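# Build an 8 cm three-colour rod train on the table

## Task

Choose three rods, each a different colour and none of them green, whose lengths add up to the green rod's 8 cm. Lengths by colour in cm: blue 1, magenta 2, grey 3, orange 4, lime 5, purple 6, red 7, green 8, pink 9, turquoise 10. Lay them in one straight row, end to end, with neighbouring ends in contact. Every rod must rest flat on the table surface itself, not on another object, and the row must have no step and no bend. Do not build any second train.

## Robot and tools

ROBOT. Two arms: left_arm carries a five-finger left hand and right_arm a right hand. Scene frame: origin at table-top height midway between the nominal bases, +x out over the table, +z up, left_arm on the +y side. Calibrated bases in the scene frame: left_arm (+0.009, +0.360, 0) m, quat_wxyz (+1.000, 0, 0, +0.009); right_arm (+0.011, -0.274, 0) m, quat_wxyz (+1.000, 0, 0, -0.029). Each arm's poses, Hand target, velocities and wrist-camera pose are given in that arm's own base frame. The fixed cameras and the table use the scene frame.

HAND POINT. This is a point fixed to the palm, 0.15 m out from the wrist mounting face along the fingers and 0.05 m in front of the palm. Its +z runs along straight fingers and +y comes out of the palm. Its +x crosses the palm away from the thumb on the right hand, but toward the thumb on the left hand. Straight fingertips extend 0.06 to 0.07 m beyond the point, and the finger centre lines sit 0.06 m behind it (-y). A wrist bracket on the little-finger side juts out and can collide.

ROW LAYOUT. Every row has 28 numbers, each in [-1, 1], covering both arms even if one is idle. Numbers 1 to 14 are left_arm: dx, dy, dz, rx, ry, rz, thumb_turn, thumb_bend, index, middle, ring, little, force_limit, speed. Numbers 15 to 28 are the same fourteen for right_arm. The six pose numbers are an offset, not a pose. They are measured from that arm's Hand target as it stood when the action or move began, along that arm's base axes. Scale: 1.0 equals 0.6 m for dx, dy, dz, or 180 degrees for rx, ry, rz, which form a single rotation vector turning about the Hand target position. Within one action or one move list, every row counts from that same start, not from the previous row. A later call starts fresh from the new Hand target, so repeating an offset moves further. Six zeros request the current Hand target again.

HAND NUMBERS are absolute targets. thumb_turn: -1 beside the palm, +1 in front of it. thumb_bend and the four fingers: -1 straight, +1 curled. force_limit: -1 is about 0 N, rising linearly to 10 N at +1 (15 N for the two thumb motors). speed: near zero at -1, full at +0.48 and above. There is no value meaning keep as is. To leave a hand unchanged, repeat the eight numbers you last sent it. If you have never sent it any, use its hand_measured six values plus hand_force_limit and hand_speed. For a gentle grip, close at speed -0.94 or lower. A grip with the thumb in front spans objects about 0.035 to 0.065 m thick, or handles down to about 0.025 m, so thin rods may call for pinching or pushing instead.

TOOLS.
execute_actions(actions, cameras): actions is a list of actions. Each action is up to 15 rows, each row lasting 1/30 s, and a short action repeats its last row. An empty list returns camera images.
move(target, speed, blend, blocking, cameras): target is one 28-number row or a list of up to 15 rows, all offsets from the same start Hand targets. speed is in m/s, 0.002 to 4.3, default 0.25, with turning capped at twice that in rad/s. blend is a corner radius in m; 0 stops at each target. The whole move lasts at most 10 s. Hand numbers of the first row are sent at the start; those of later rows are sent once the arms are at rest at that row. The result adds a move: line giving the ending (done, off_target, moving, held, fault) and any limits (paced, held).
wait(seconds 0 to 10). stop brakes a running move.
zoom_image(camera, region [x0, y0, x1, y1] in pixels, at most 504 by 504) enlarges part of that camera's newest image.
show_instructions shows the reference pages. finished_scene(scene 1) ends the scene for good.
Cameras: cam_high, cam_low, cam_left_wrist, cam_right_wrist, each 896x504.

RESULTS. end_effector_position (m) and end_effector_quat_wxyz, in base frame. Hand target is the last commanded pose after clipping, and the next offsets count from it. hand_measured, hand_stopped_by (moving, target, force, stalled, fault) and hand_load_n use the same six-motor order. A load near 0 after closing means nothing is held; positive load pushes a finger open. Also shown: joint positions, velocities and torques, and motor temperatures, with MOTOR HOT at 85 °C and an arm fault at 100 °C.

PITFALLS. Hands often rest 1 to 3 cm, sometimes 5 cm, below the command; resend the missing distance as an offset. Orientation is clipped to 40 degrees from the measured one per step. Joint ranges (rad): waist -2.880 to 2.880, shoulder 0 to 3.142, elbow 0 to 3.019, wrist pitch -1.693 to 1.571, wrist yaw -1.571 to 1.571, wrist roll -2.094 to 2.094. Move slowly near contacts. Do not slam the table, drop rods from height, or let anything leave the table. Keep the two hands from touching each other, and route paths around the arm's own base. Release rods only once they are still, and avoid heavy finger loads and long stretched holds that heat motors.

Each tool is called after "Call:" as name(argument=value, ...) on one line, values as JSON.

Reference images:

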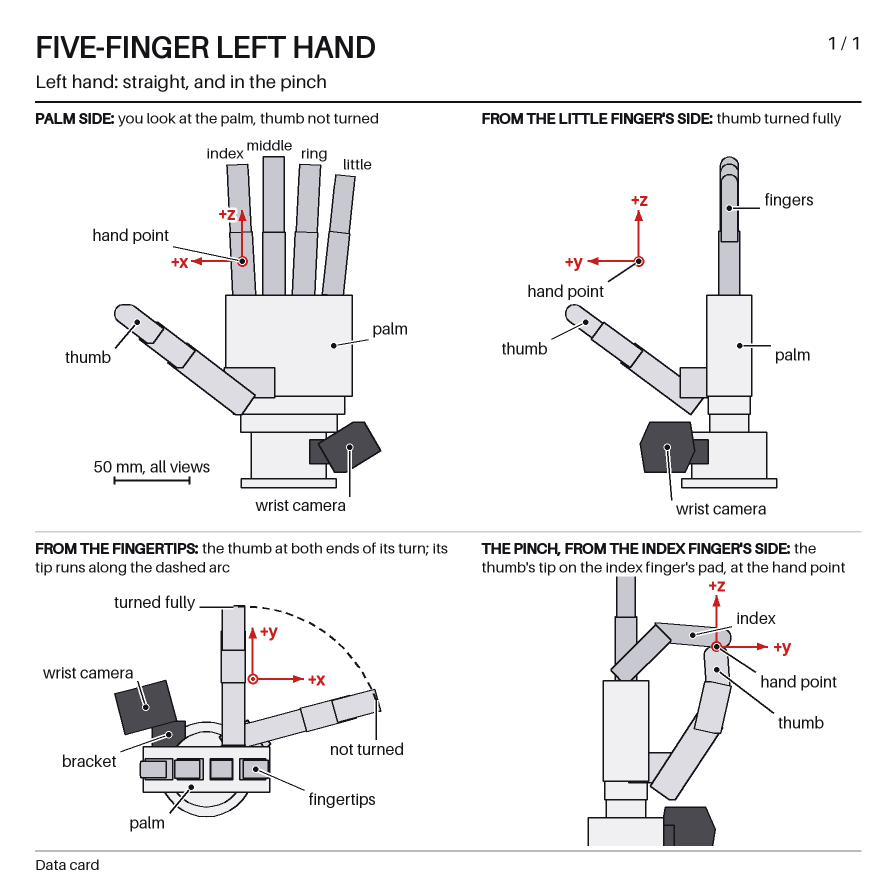

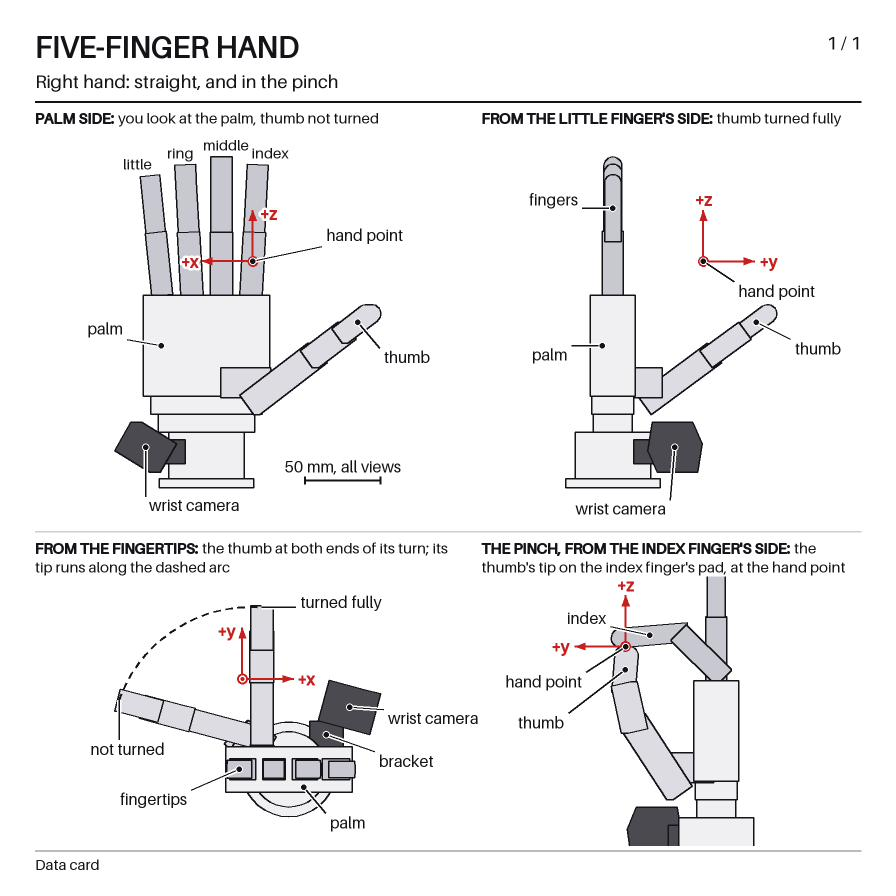

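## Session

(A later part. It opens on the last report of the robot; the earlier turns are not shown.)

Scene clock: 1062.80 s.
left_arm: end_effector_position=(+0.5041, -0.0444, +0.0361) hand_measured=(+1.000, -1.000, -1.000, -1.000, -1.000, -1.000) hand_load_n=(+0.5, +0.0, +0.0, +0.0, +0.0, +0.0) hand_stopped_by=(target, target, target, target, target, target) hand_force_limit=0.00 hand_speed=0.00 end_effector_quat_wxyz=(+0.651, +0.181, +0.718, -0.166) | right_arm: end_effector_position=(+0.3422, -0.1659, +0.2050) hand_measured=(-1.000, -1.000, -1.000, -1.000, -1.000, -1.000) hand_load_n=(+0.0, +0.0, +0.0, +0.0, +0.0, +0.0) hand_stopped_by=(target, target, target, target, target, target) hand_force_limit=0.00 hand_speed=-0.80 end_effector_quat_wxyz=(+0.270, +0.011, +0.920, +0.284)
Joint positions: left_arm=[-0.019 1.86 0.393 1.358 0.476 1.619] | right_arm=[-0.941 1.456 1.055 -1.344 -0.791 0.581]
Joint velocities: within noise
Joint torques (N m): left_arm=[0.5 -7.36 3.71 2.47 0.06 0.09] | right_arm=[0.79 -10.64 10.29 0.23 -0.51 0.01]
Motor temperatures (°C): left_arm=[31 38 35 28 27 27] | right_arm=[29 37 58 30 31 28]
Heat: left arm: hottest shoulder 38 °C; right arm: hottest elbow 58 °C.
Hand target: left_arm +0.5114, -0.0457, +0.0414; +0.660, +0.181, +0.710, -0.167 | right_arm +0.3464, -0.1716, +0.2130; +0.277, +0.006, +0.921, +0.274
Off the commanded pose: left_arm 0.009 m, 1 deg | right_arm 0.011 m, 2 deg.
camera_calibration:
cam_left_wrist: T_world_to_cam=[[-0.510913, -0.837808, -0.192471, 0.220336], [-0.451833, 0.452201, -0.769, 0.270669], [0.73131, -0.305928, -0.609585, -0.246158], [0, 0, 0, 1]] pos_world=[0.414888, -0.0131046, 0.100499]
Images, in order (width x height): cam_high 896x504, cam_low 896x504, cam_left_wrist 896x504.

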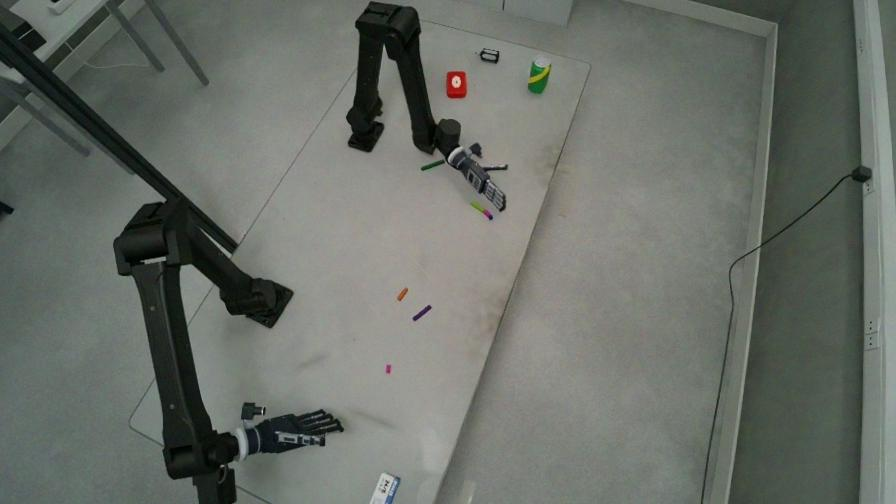

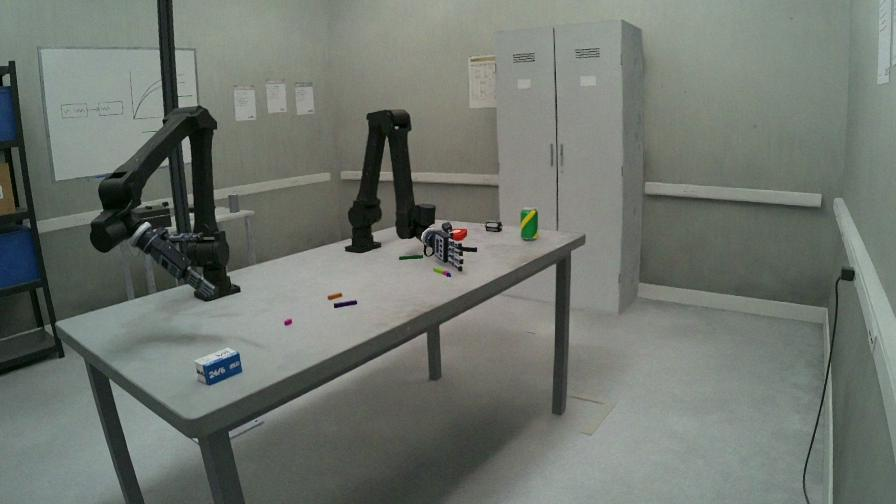

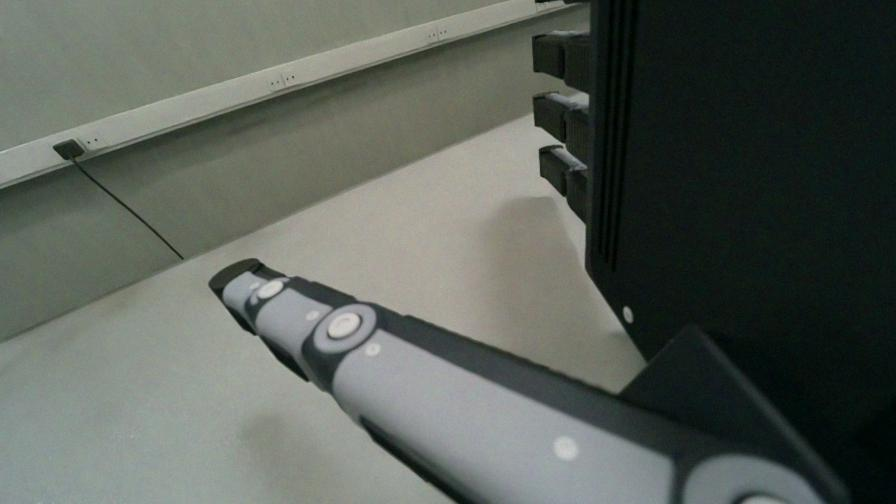

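Call:
move(target=[0.0,0.0,-0.0108,0,0,0,1,-1,-1,-1,-1,-1,0.0,0.0,0,0,0,0,0,0,-1,-1,-1,-1,-1,-1,0.0,-0.8], speed=0.04, cameras=["cam_low"])

Call:
zoom_image(camera="cam_low", region=[420, 235, 490, 295])

Scene clock: 1072.97 s.
left_arm: end_effector_position=(+0.5050, -0.0445, +0.0311) hand_measured=(+1.000, -1.000, -1.000, -1.000, -1.000, -1.000) hand_load_n=(+0.5, +0.0, +0.0, +0.0, +0.0, +0.0) hand_stopped_by=(target, target, target, target, target, target) hand_force_limit=0.00 hand_speed=0.00 end_effector_quat_wxyz=(+0.652, +0.182, +0.717, -0.166) | right_arm: end_effector_position=(+0.3422, -0.1659, +0.2050) hand_measured=(-1.000, -1.000, -1.000, -1.000, -1.000, -1.000) hand_load_n=(+0.0, -0.5, +0.0, +0.0, +0.0, +0.0) hand_stopped_by=(target, target, target, target, target, target) hand_force_limit=0.00 hand_speed=-0.80 end_effector_quat_wxyz=(+0.270, +0.011, +0.920, +0.284)
Joint positions: left_arm=[-0.019 1.889 0.398 1.385 0.476 1.618] | right_arm=[-0.941 1.456 1.055 -1.344 -0.791 0.581]
Joint torques (N m): left_arm=[0.32 -7.06 3.41 2.37 0.05 0.1] | right_arm=[0.67 -10.64 10.29 0.21 -0.5 0.01]
Motor temperatures (°C): left_arm=[31 38 35 28 27 27] | right_arm=[29 37 58 30 31 28]
Heat: left arm: hottest shoulder 38 °C; right arm: hottest elbow 58 °C.
Hand target: left_arm +0.5115, -0.0457, +0.0351; +0.660, +0.181, +0.710, -0.167 | right_arm +0.3464, -0.1716, +0.2130; +0.277, +0.006, +0.921, +0.274
Off the commanded pose: left_arm 0.007 m, 1 deg | right_arm 0.011 m, 2 deg.
move: off_target (right_arm)
Images, in order (width x height): cam_low 896x504.

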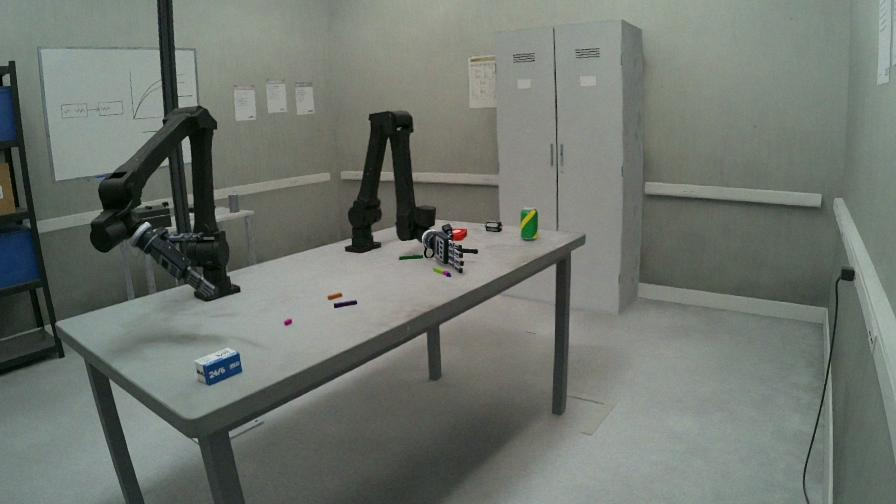

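Scaled by 7.200 from the camera's 896x504 image, which has a finer 1280x720 frame.

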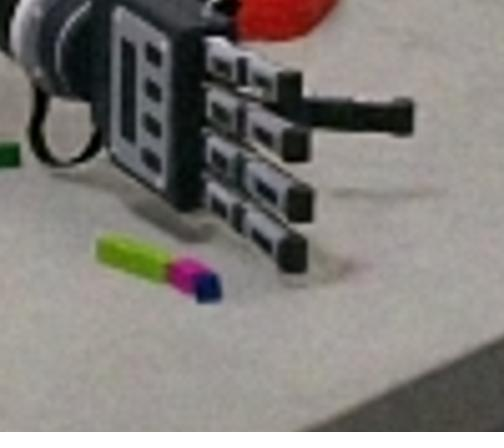

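Call:
move(target=[-0.0170,-0.0293,-0.0035,0,0,0,1,-1,-1,-1,-1,-1,0.0,0.0,0,0,0,0,0,0,-1,-1,-1,-1,-1,-1,0.0,-0.8], speed=0.04, cameras=["cam_low", "cam_high"])

Call:
zoom_image(camera="cam_low", region=[420, 240, 470, 290])

Call:
zoom_image(camera="cam_high", region=[460, 180, 510, 230])

Scene clock: 1077.23 s.
left_arm: end_effector_position=(+0.5030, -0.0604, +0.0347) hand_measured=(+1.000, -1.000, -1.000, -1.000, -1.000, -1.000) hand_load_n=(+0.0, +0.0, +0.0, +0.0, +0.0, +0.0) hand_stopped_by=(target, target, target, target, target, target) hand_force_limit=0.00 hand_speed=0.00 end_effector_quat_wxyz=(+0.659, +0.183, +0.711, -0.164) | right_arm: end_effector_position=(+0.3422, -0.1659, +0.2050) hand_measured=(-1.000, -1.000, -1.000, -1.000, -1.000, -1.000) hand_load_n=(+0.0, +0.0, +0.0, +0.0, +0.0, +0.0) hand_stopped_by=(target, target, target, target, target, target) hand_force_limit=0.00 hand_speed=-0.80 end_effector_quat_wxyz=(+0.270, +0.011, +0.920, +0.284)
Joint positions: left_arm=[-0.073 1.896 0.393 1.418 0.421 1.613] | right_arm=[-0.941 1.456 1.055 -1.344 -0.791 0.581]
Joint torques (N m): left_arm=[-0.15 -6.77 1.85 2.43 -0.12 0.1] | right_arm=[0.73 -10.7 10.29 0.2 -0.5 0.01]
Motor temperatures (°C): left_arm=[31 38 35 28 27 27] | right_arm=[29 37 58 30 31 28]
Heat: left arm: hottest shoulder 38 °C; right arm: hottest elbow 58 °C.
Hand target: left_arm +0.5013, -0.0630, +0.0329; +0.660, +0.181, +0.710, -0.167 | right_arm +0.3464, -0.1716, +0.2130; +0.277, +0.006, +0.921, +0.274
Off the commanded pose: left_arm 0.004 m, 0 deg | right_arm 0.011 m, 2 deg.
move: off_target (right_arm)
Images, in order (width x height): cam_high 896x504, cam_low 896x504.

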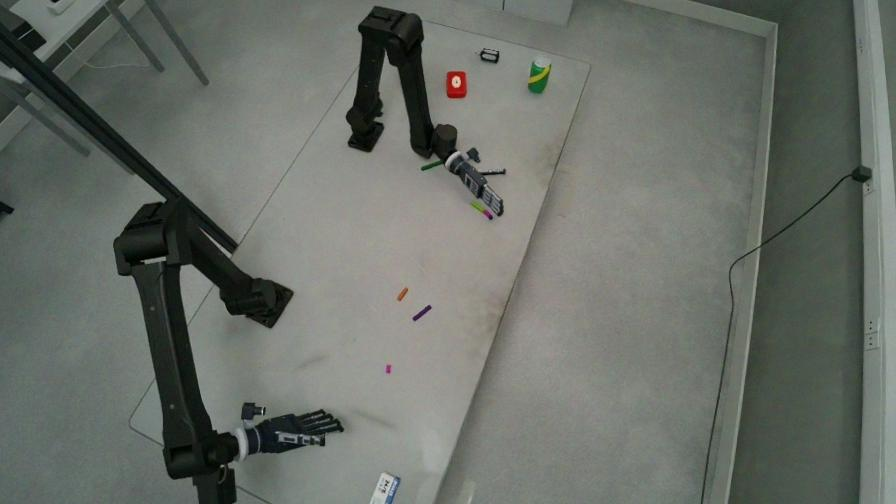

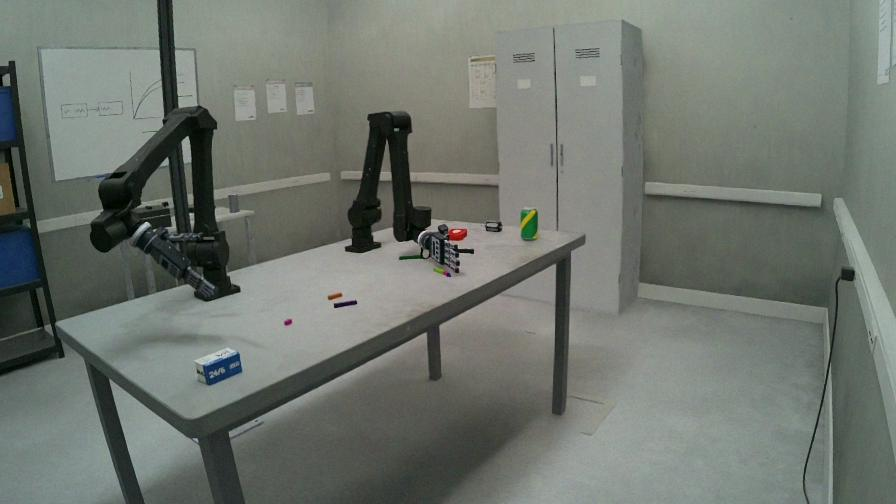

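Scaled by 10.080 from the camera's 896x504 image, which has a finer 1280x720 frame.

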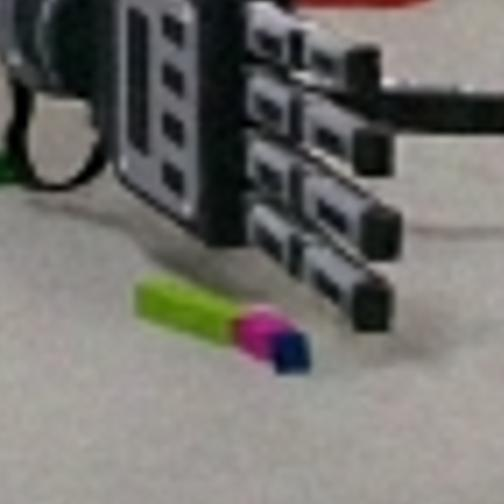

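Scaled by 10.080 from the camera's 896x504 image, which has a finer 1280x720 frame.

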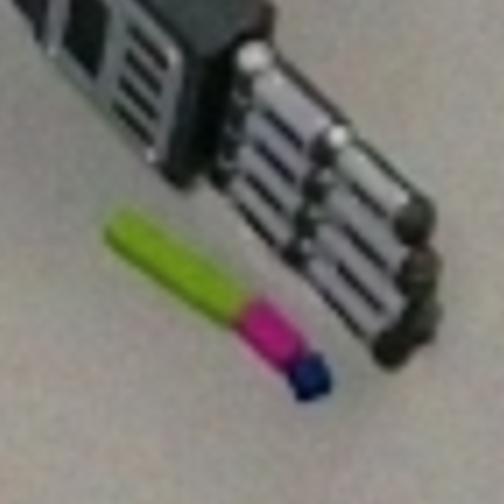

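Call:
move(target=[-0.0152,-0.0033,-0.0075,0,0,0,1,-1,-1,-1,-1,-1,0.0,0.0,0,0,0,0,0,0,-1,-1,-1,-1,-1,-1,0.0,-0.8], speed=0.03, cameras=["cam_low", "cam_high"])

Call:
zoom_image(camera="cam_low", region=[420, 240, 470, 290])

Call:
zoom_image(camera="cam_high", region=[460, 180, 510, 230])

Scene clock: 1083.27 s.
left_arm: end_effector_position=(+0.4940, -0.0617, +0.0297) hand_measured=(+1.000, -1.000, -1.000, -1.000, -1.000, -1.000) hand_load_n=(+0.0, +0.0, +0.0, +0.0, +0.0, +0.0) hand_stopped_by=(target, target, target, target, target, target) hand_force_limit=0.00 hand_speed=0.00 end_effector_quat_wxyz=(+0.659, +0.182, +0.711, -0.163) | right_arm: end_effector_position=(+0.3422, -0.1659, +0.2050) hand_measured=(-1.000, -1.000, -1.000, -1.000, -1.000, -1.000) hand_load_n=(+0.0, +0.0, +0.0, +0.0, +0.0, +0.0) hand_stopped_by=(target, target, target, target, target, target) hand_force_limit=0.00 hand_speed=-0.80 end_effector_quat_wxyz=(+0.270, +0.011, +0.920, +0.284)
Joint positions: left_arm=[-0.08 1.917 0.372 1.459 0.412 1.612] | right_arm=[-0.941 1.456 1.055 -1.344 -0.791 0.581]
Joint torques (N m): left_arm=[0.21 -6.95 1.52 2.48 -0.12 0.11] | right_arm=[0.67 -10.7 10.29 0.18 -0.51 0.01]
Motor temperatures (°C): left_arm=[31 38 35 28 27 27] | right_arm=[29 37 58 30 31 28]
Heat: left arm: hottest shoulder 38 °C; right arm: hottest elbow 58 °C.
Hand target: left_arm +0.4921, -0.0652, +0.0284; +0.660, +0.181, +0.710, -0.167 | right_arm +0.3464, -0.1716, +0.2130; +0.277, +0.006, +0.921, +0.274
Off the commanded pose: left_arm 0.004 m, 0 deg | right_arm 0.011 m, 2 deg.
move: off_target (right_arm)
Images, in order (width x height): cam_high 896x504, cam_low 896x504.

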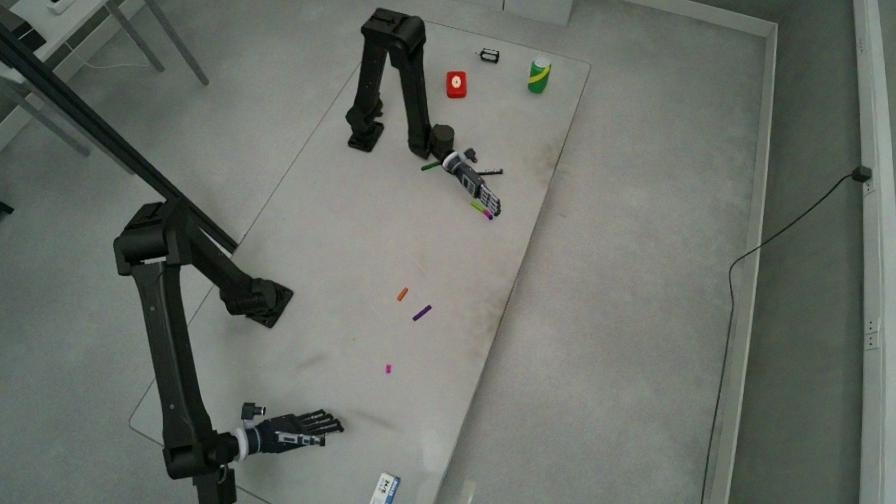

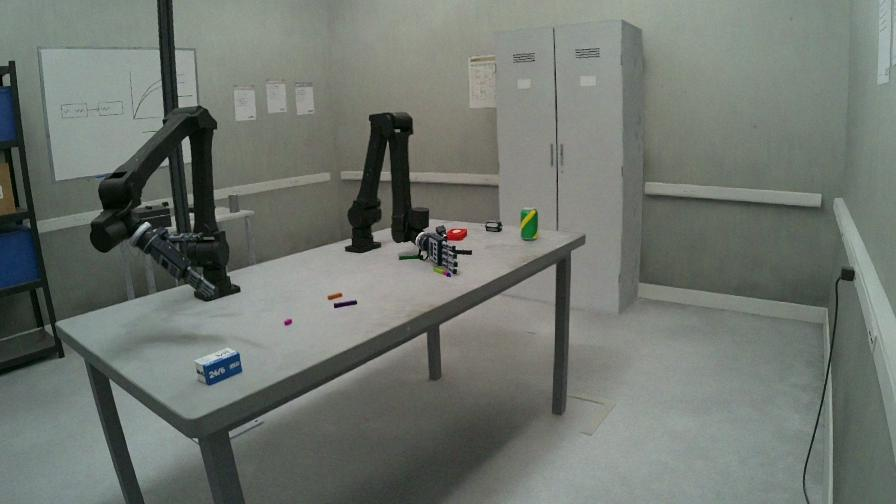

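Scaled by 10.080 from the camera's 896x504 image, which has a finer 1280x720 frame.

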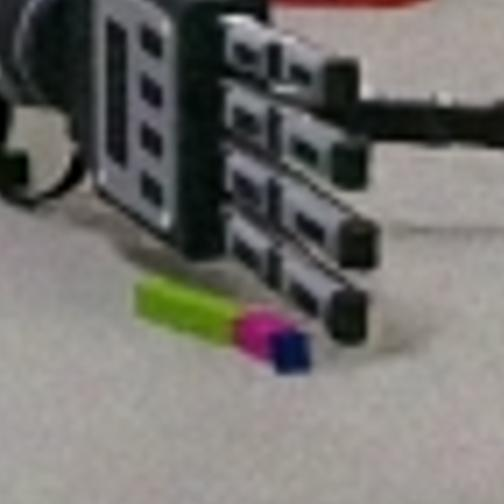

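Scaled by 10.080 from the camera's 896x504 image, which has a finer 1280x720 frame.

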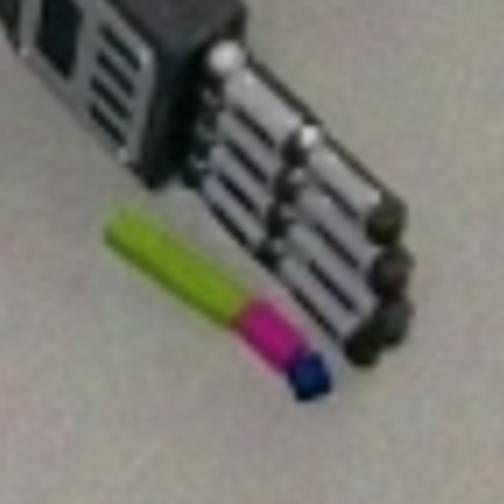

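Call:
move(target=[0.0005,-0.0100,-0.001,0,0,0,1,-1,-1,-1,-1,-1,0.0,0.0,0,0,0,0,0,0,-1,-1,-1,-1,-1,-1,0.0,-0.8], speed=0.03, cameras=["cam_low", "cam_high"])

Call:
zoom_image(camera="cam_low", region=[420, 240, 470, 290])

Call:
zoom_image(camera="cam_high", region=[460, 180, 510, 230])

Scene clock: 1092.90 s.
left_arm: end_effector_position=(+0.4932, -0.0675, +0.0284) hand_measured=(+1.000, -1.000, -1.000, -1.000, -1.000, -1.000) hand_load_n=(+0.0, +0.0, +0.0, +0.0, +0.0, +0.0) hand_stopped_by=(target, target, target, target, target, target) hand_force_limit=0.00 hand_speed=0.00 end_effector_quat_wxyz=(+0.658, +0.182, +0.712, -0.164) | right_arm: end_effector_position=(+0.3422, -0.1659, +0.2050) hand_measured=(-1.000, -1.000, -1.000, -1.000, -1.000, -1.000) hand_load_n=(+0.0, +0.0, +0.0, +0.0, +0.0, +0.0) hand_stopped_by=(target, target, target, target, target, target) hand_force_limit=0.00 hand_speed=-0.80 end_effector_quat_wxyz=(+0.270, +0.011, +0.920, +0.284)
Joint positions: left_arm=[-0.1 1.92 0.372 1.46 0.392 1.611] | right_arm=[-0.941 1.456 1.055 -1.344 -0.791 0.581]
Joint torques (N m): left_arm=[0.09 -6.95 1.68 2.47 -0.09 0.11] | right_arm=[0.73 -10.64 10.3 0.2 -0.5 0.01]
Motor temperatures (°C): left_arm=[31 38 35 28 27 27] | right_arm=[29 37 58 30 31 28]
Heat: left arm: hottest shoulder 38 °C; right arm: hottest elbow 58 °C.
Hand target: left_arm +0.4924, -0.0711, +0.0278; +0.660, +0.181, +0.710, -0.167 | right_arm +0.3464, -0.1716, +0.2130; +0.277, +0.006, +0.921, +0.274
Off the commanded pose: left_arm 0.004 m, 1 deg | right_arm 0.011 m, 2 deg.
move: off_target (right_arm)
Images, in order (width x height): cam_high 896x504, cam_low 896x504.

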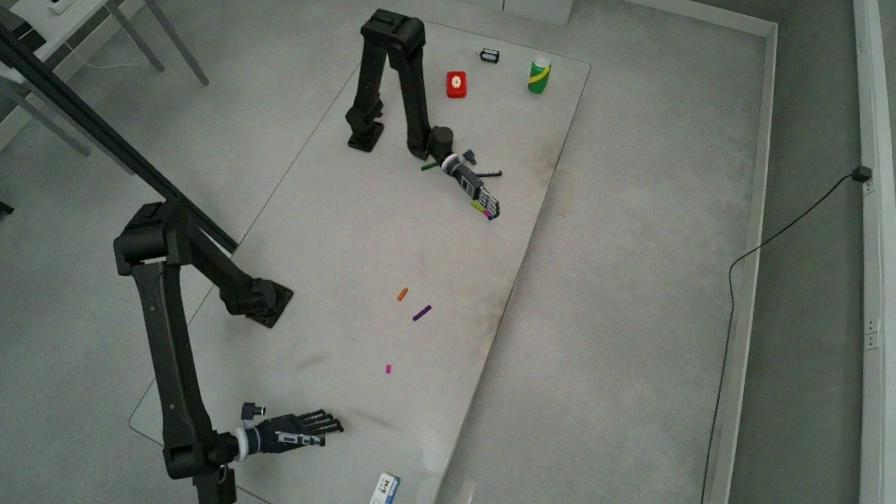

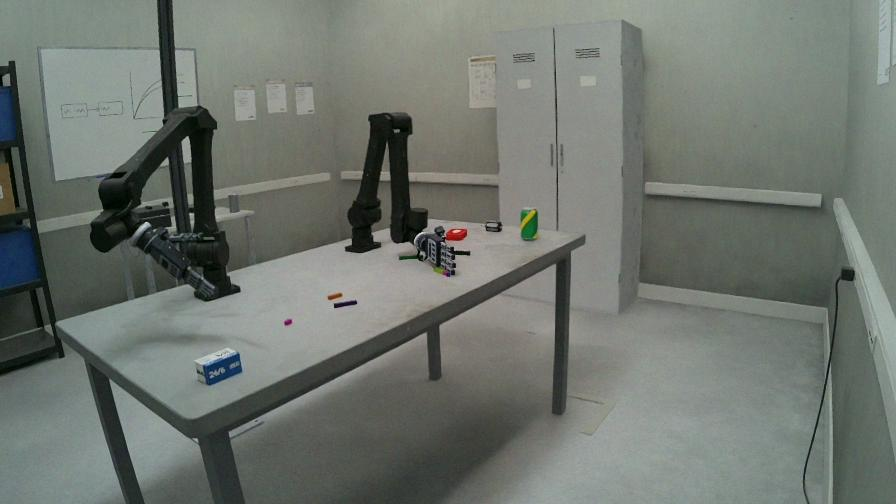

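Scaled by 10.080 from the camera's 896x504 image, which has a finer 1280x720 frame.

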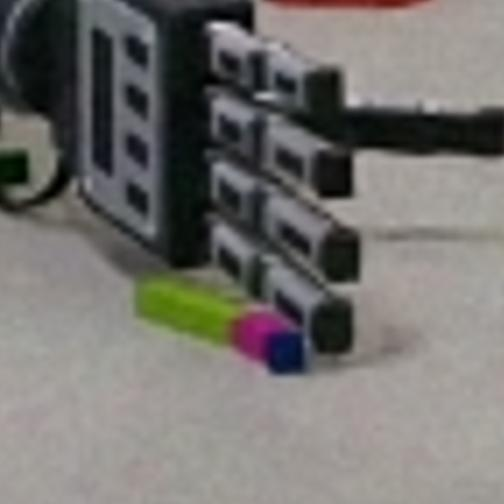

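Scaled by 10.080 from the camera's 896x504 image, which has a finer 1280x720 frame.

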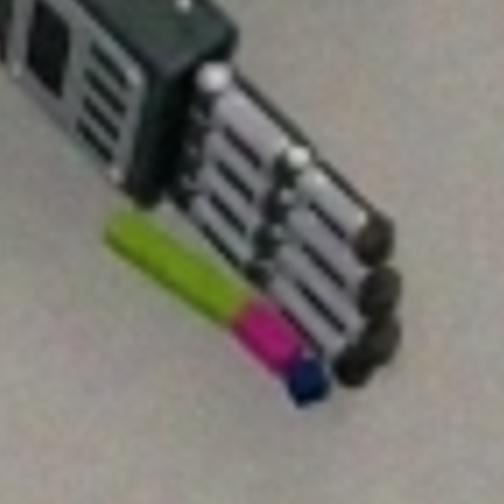

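Call:
move(target=[-0.0020,-0.0065,0,0,0,0,1,-1,-1,-1,-1,-1,0.0,0.0,0,0,0,0,0,0,-1,-1,-1,-1,-1,-1,0.0,-0.8], speed=0.03, cameras=["cam_high"])

Call:
zoom_image(camera="cam_high", region=[460, 180, 510, 230])

Scene clock: 1096.20 s.
left_arm: end_effector_position=(+0.4929, -0.0716, +0.0293) hand_measured=(+1.000, -1.000, -1.000, -1.000, -1.000, -1.000) hand_load_n=(+0.0, +0.0, +0.0, +0.0, +0.0, -0.5) hand_stopped_by=(target, target, target, target, target, target) hand_force_limit=0.00 hand_speed=0.00 end_effector_quat_wxyz=(+0.659, +0.182, +0.711, -0.163) | right_arm: end_effector_position=(+0.3422, -0.1659, +0.2050) hand_measured=(-1.000, -1.000, -1.000, -1.000, -1.000, -1.000) hand_load_n=(+0.0, +0.0, +0.0, +0.0, +0.0, +0.0) hand_stopped_by=(target, target, target, target, target, target) hand_force_limit=0.00 hand_speed=-0.80 end_effector_quat_wxyz=(+0.270, +0.011, +0.920, +0.284)
Joint positions: left_arm=[-0.114 1.92 0.372 1.463 0.378 1.61] | right_arm=[-0.941 1.456 1.055 -1.344 -0.791 0.581]
Joint torques (N m): left_arm=[0.15 -7.3 1.61 2.45 -0.1 0.11] | right_arm=[0.73 -10.64 10.28 0.23 -0.5 0.01]
Motor temperatures (°C): left_arm=[31 38 35 28 27 27] | right_arm=[29 37 58 30 31 28]
Heat: left arm: hottest shoulder 38 °C; right arm: hottest elbow 58 °C.
Hand target: left_arm +0.4912, -0.0751, +0.0278; +0.660, +0.181, +0.710, -0.167 | right_arm +0.3464, -0.1716, +0.2130; +0.277, +0.006, +0.921, +0.274
Off the commanded pose: left_arm 0.004 m, 1 deg | right_arm 0.011 m, 2 deg.
move: off_target (right_arm)
Images, in order (width x height): cam_high 896x504.

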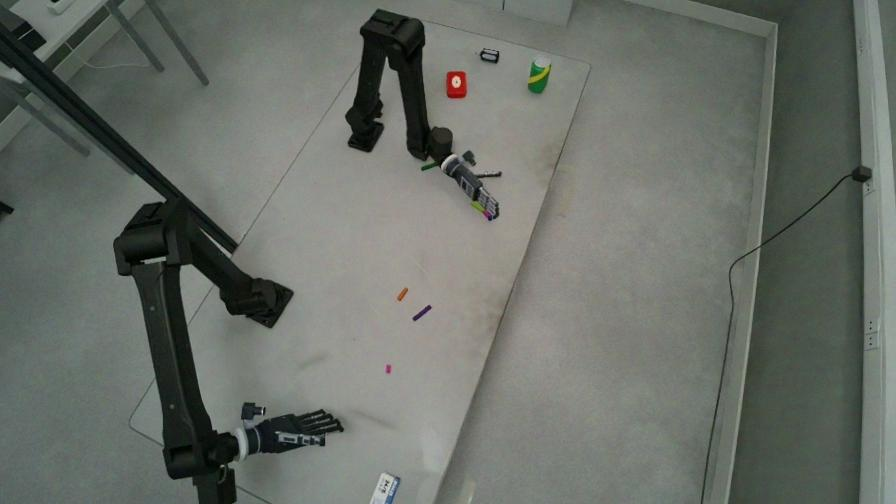

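Scaled by 10.080 from the camera's 896x504 image, which has a finer 1280x720 frame.

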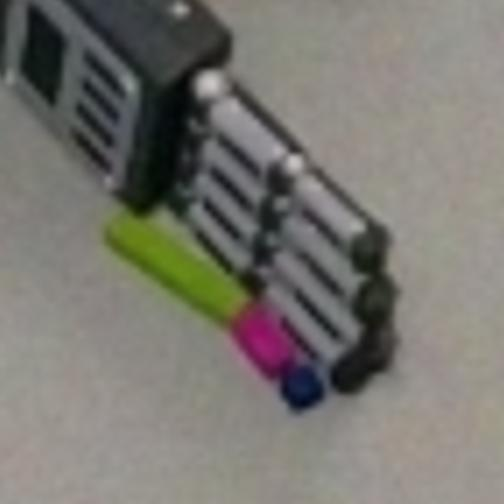

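Call:
move(target=[-0.0025,-0.0063,-0.0015,0,0,0,1,-1,-1,-1,-1,-1,0.0,0.0,0,0,0,0,0,0,-1,-1,-1,-1,-1,-1,0.0,-0.8], speed=0.03, cameras=["cam_high", "cam_low"])

Call:
zoom_image(camera="cam_high", region=[460, 180, 510, 230])

Call:
zoom_image(camera="cam_low", region=[420, 240, 470, 290])

Scene clock: 1102.03 s.
left_arm: end_effector_position=(+0.4924, -0.0753, +0.0292) hand_measured=(+1.000, -1.000, -1.000, -1.000, -1.000, -1.000) hand_load_n=(+0.5, +0.0, -0.5, +0.0, +0.0, +0.0) hand_stopped_by=(target, target, target, target, target, target) hand_force_limit=0.00 hand_speed=0.00 end_effector_quat_wxyz=(+0.660, +0.182, +0.711, -0.163) | right_arm: end_effector_position=(+0.3422, -0.1659, +0.2050) hand_measured=(-1.000, -1.000, -1.000, -1.000, -1.000, -1.000) hand_load_n=(+0.0, +0.0, +0.0, +0.0, +0.0, +0.0) hand_stopped_by=(target, target, target, target, target, target) hand_force_limit=0.00 hand_speed=-0.80 end_effector_quat_wxyz=(+0.270, +0.011, +0.920, +0.284)
Joint positions: left_arm=[-0.127 1.924 0.372 1.47 0.365 1.608] | right_arm=[-0.941 1.456 1.055 -1.344 -0.791 0.581]
Joint torques (N m): left_arm=[-0.15 -7.06 1.35 2.5 -0.13 0.09] | right_arm=[0.73 -10.58 10.32 0.2 -0.51 0.02]
Motor temperatures (°C): left_arm=[31 38 35 28 27 27] | right_arm=[29 37 59 30 31 28]
Heat: left arm: hottest shoulder 38 °C; right arm: hottest elbow 59 °C.
Hand target: left_arm +0.4898, -0.0787, +0.0270; +0.660, +0.181, +0.710, -0.167 | right_arm +0.3464, -0.1716, +0.2130; +0.277, +0.006, +0.921, +0.274
Off the commanded pose: left_arm 0.005 m, 0 deg | right_arm 0.011 m, 2 deg.
move: off_target (right_arm)
Images, in order (width x height): cam_high 896x504, cam_low 896x504.

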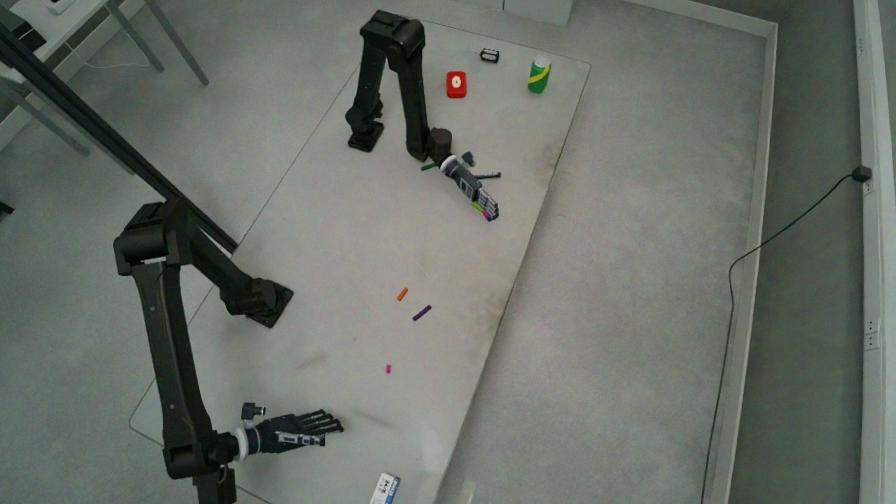

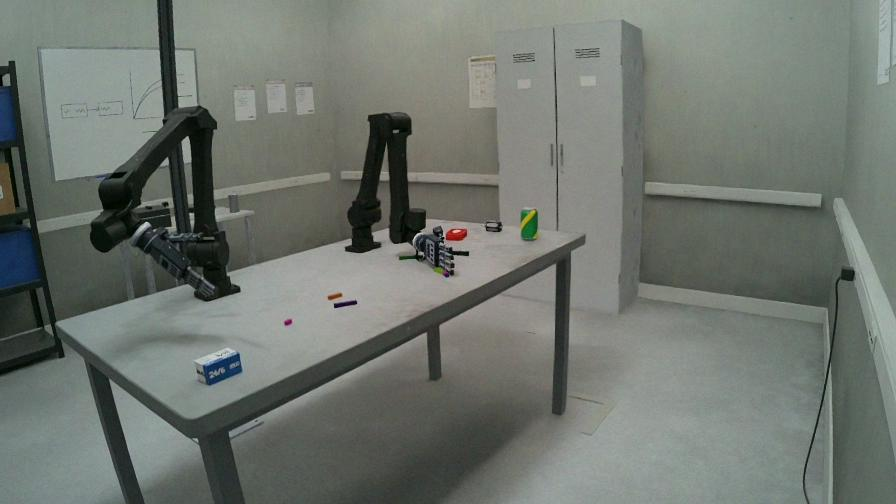

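Scaled by 10.080 from the camera's 896x504 image, which has a finer 1280x720 frame.

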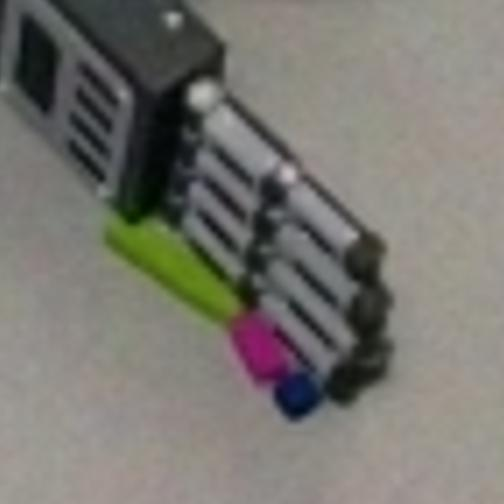

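Scaled by 10.080 from the camera's 896x504 image, which has a finer 1280x720 frame.

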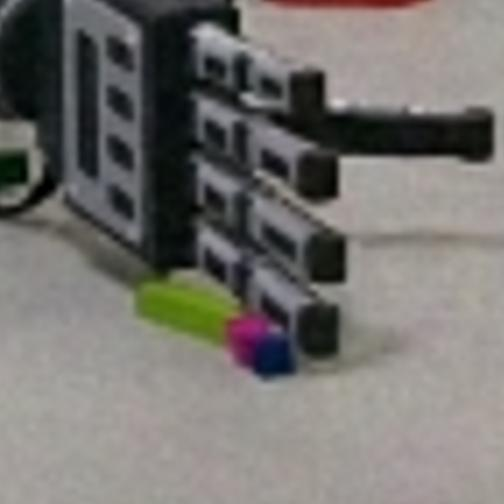

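Call:
move(target=[0,0,0.15,0,0,0,1,-1,-1,-1,-1,-1,0.0,0.0,0,0,0,0,0,0,-1,-1,-1,-1,-1,-1,0.0,-0.8], speed=0.12, cameras=["cam_left_wrist", "cam_high"])

Call:
zoom_image(camera="cam_high", region=[460, 180, 510, 230])

Scene clock: 1111.37 s.
left_arm: end_effector_position=(+0.4884, -0.0748, +0.1186) hand_measured=(+1.000, -1.000, -1.000, -1.000, -1.000, -1.000) hand_load_n=(+0.0, +0.0, +0.0, +0.0, +0.0, +0.0) hand_stopped_by=(target, target, target, target, target, target) hand_force_limit=0.00 hand_speed=0.00 end_effector_quat_wxyz=(+0.663, +0.182, +0.707, -0.163) | right_arm: end_effector_position=(+0.3422, -0.1659, +0.2050) hand_measured=(-1.000, -1.000, -1.000, -1.000, -1.000, -1.000) hand_load_n=(+0.0, +0.0, +0.0, +0.0, +0.0, +0.0) hand_stopped_by=(target, target, target, target, target, target) hand_force_limit=0.00 hand_speed=-0.80 end_effector_quat_wxyz=(+0.270, +0.011, +0.920, +0.284)
Joint positions: left_arm=[-0.127 1.488 0.352 1.065 0.365 1.607] | right_arm=[-0.941 1.456 1.055 -1.344 -0.791 0.581]
Joint torques (N m): left_arm=[0.15 -5.42 5.41 1.37 -0.11 0.09] | right_arm=[0.73 -10.64 10.28 0.21 -0.5 0.01]
Motor temperatures (°C): left_arm=[31 38 35 28 27 27] | right_arm=[29 37 59 30 31 28]
Heat: left arm: hottest shoulder 38 °C; right arm: hottest elbow 59 °C.
Hand target: left_arm +0.4898, -0.0787, +0.1171; +0.660, +0.181, +0.710, -0.167 | right_arm +0.3464, -0.1716, +0.2130; +0.277, +0.006, +0.921, +0.274
Off the commanded pose: left_arm 0.004 m, 1 deg | right_arm 0.011 m, 2 deg.
move: off_target (right_arm)
camera_calibration:
cam_left_wrist: T_world_to_cam=[[-0.500946, -0.840398, -0.206843, 0.199311], [-0.427755, 0.448176, -0.784961, 0.330552], [0.752382, -0.304745, -0.583996, -0.206928], [0, 0, 0, 1]] pos_world=[0.396928, -0.043705, 0.179851]
Images, in order (width x height): cam_high 896x504, cam_left_wrist 896x504.

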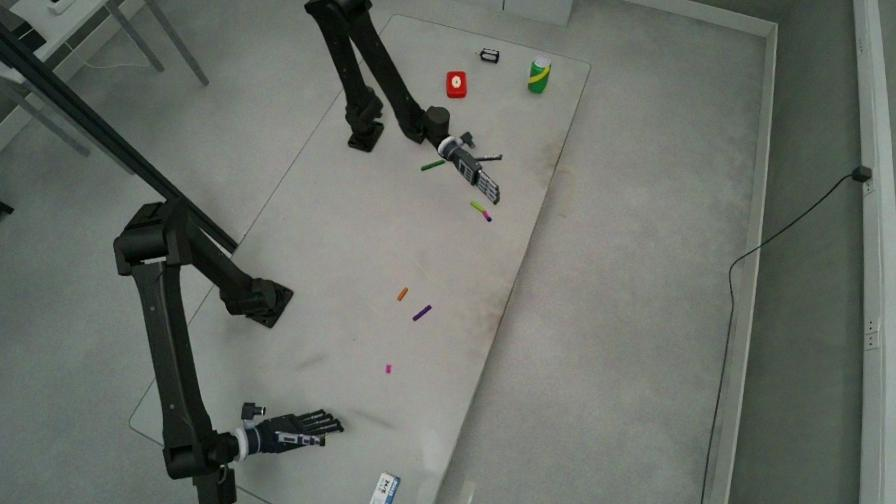

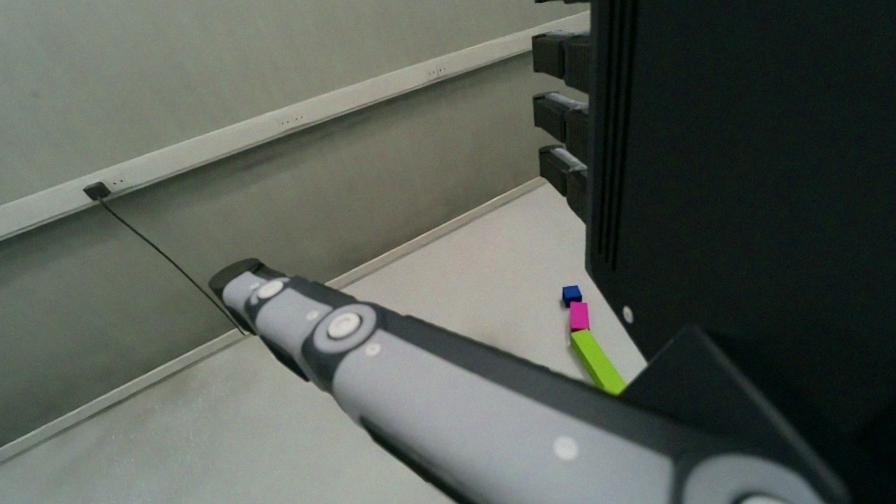

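Scaled by 10.080 from the camera's 896x504 image, which has a finer 1280x720 frame.

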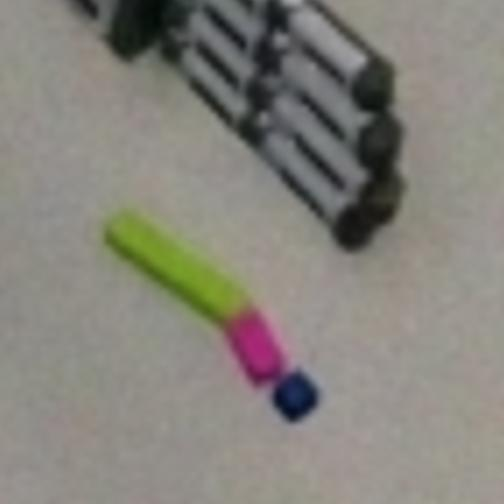

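Call:
zoom_image(camera="cam_left_wrist", region=[540, 270, 650, 400])

Scaled by 3.877 from the camera's 896x504 image, which has a finer 1280x720 frame.

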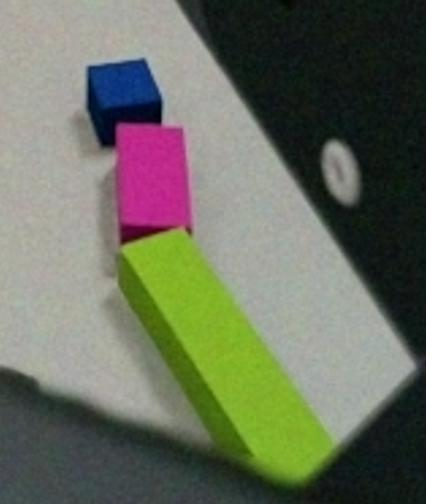

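Call:
move(target=[[-0.0497,-0.1188,0.0648,-0.3869,0.3055,0.1333,-1,-1,0.125,1,1,1,0.0,0.0,0,0,0,0,0,0,-1,-1,-1,-1,-1,-1,0.0,-0.8],[-0.0542,-0.1482,0.0648,-0.1817,0.4953,0.4263,-1,-1,0.125,1,1,1,0.0,0.0,0,0,0,0,0,0,-1,-1,-1,-1,-1,-1,0.0,-0.8]], speed=0.15, cameras=["cam_left_wrist", "cam_high", "cam_low"])

Scene clock: 1191.50 s.
left_arm: end_effector_position=(+0.4468, -0.1605, +0.1467) hand_measured=(-1.000, -1.000, +0.124, +1.000, +1.000, +1.000) hand_load_n=(+0.0, +0.0, +0.0, +0.0, +0.0, +0.0) hand_stopped_by=(target, target, target, target, target, target) hand_force_limit=0.00 hand_speed=0.00 end_effector_quat_wxyz=(-0.008, -0.564, +0.825, +0.007) | right_arm: end_effector_position=(+0.3422, -0.1659, +0.2050) hand_measured=(-1.000, -1.000, -1.000, -1.000, -1.000, -1.000) hand_load_n=(+0.0, +0.0, +0.5, +0.0, +0.0, +0.0) hand_stopped_by=(target, target, target, target, target, target) hand_force_limit=0.00 hand_speed=-0.80 end_effector_quat_wxyz=(+0.270, +0.011, +0.920, +0.284)
Joint positions: left_arm=[-0.288 1.782 1.589 -1.4 0.003 0.083] | right_arm=[-0.941 1.456 1.055 -1.344 -0.791 0.581]
Joint torques (N m): left_arm=[-0.15 -12.45 11.14 -0.17 -0.11 0.05] | right_arm=[0.73 -10.52 10.29 0.21 -0.5 0.01]
Motor temperatures (°C): left_arm=[31 38 40 27 27 27] | right_arm=[29 38 59 30 31 28]
Heat: left arm: hottest elbow 40 °C; right arm: hottest elbow 59 °C.
Hand target: left_arm +0.4573, -0.1677, +0.1558; +0.000, -0.564, +0.826, +0.000 | right_arm +0.3464, -0.1716, +0.2130; +0.277, +0.006, +0.921, +0.274
Off the commanded pose: left_arm 0.016 m, 1 deg | right_arm 0.011 m, 2 deg.
move: off_target (left_arm, right_arm)
camera_calibration:
cam_left_wrist: T_world_to_cam=[[0.841066, -0.540838, 0.0101632, -0.471111], [-0.458667, -0.703068, 0.543434, 0.00745804], [-0.286764, -0.461725, -0.83939, 0.29122], [0, 0, 0, 1]] pos_world=[0.483168, -0.115088, 0.245182]
Images, in order (width x height): cam_high 896x504, cam_low 896x504, cam_left_wrist 896x504.

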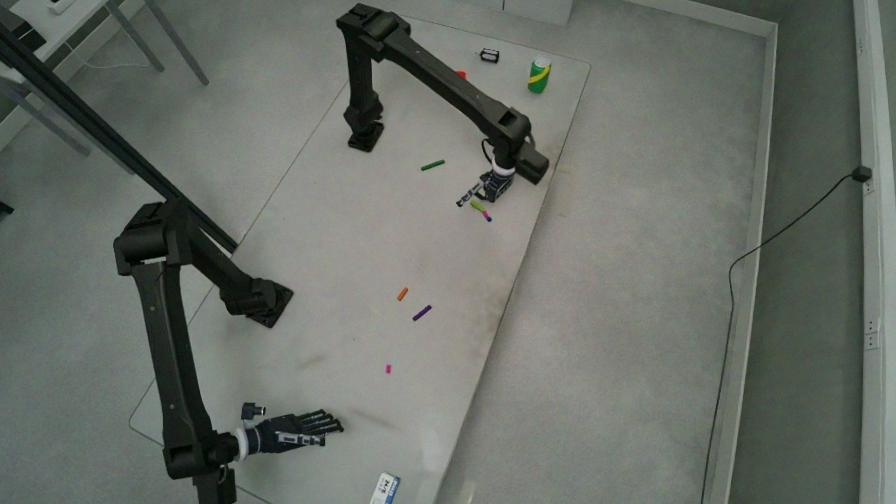

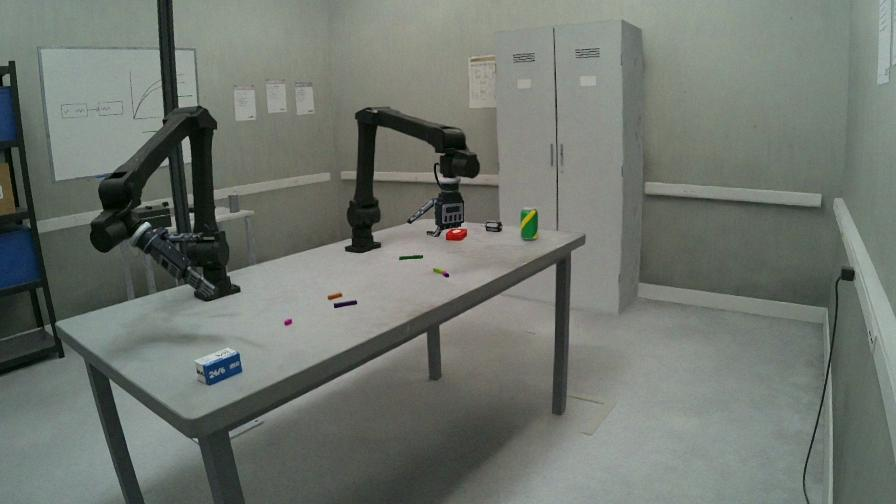

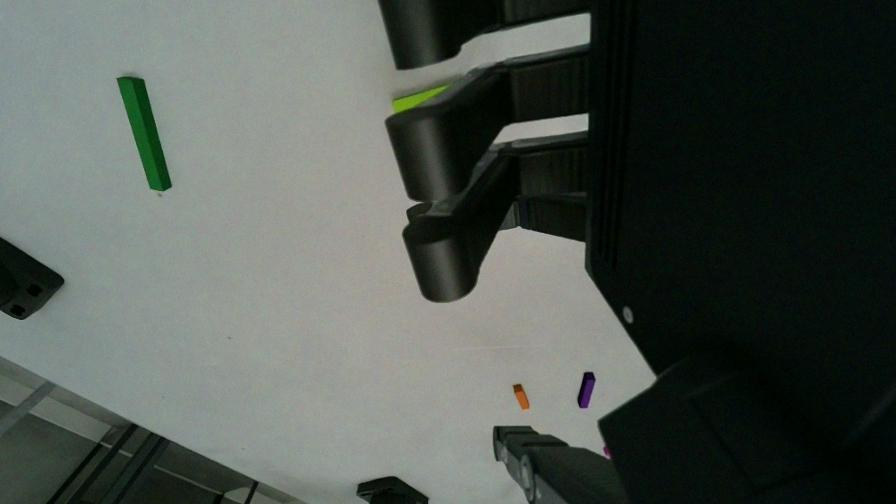

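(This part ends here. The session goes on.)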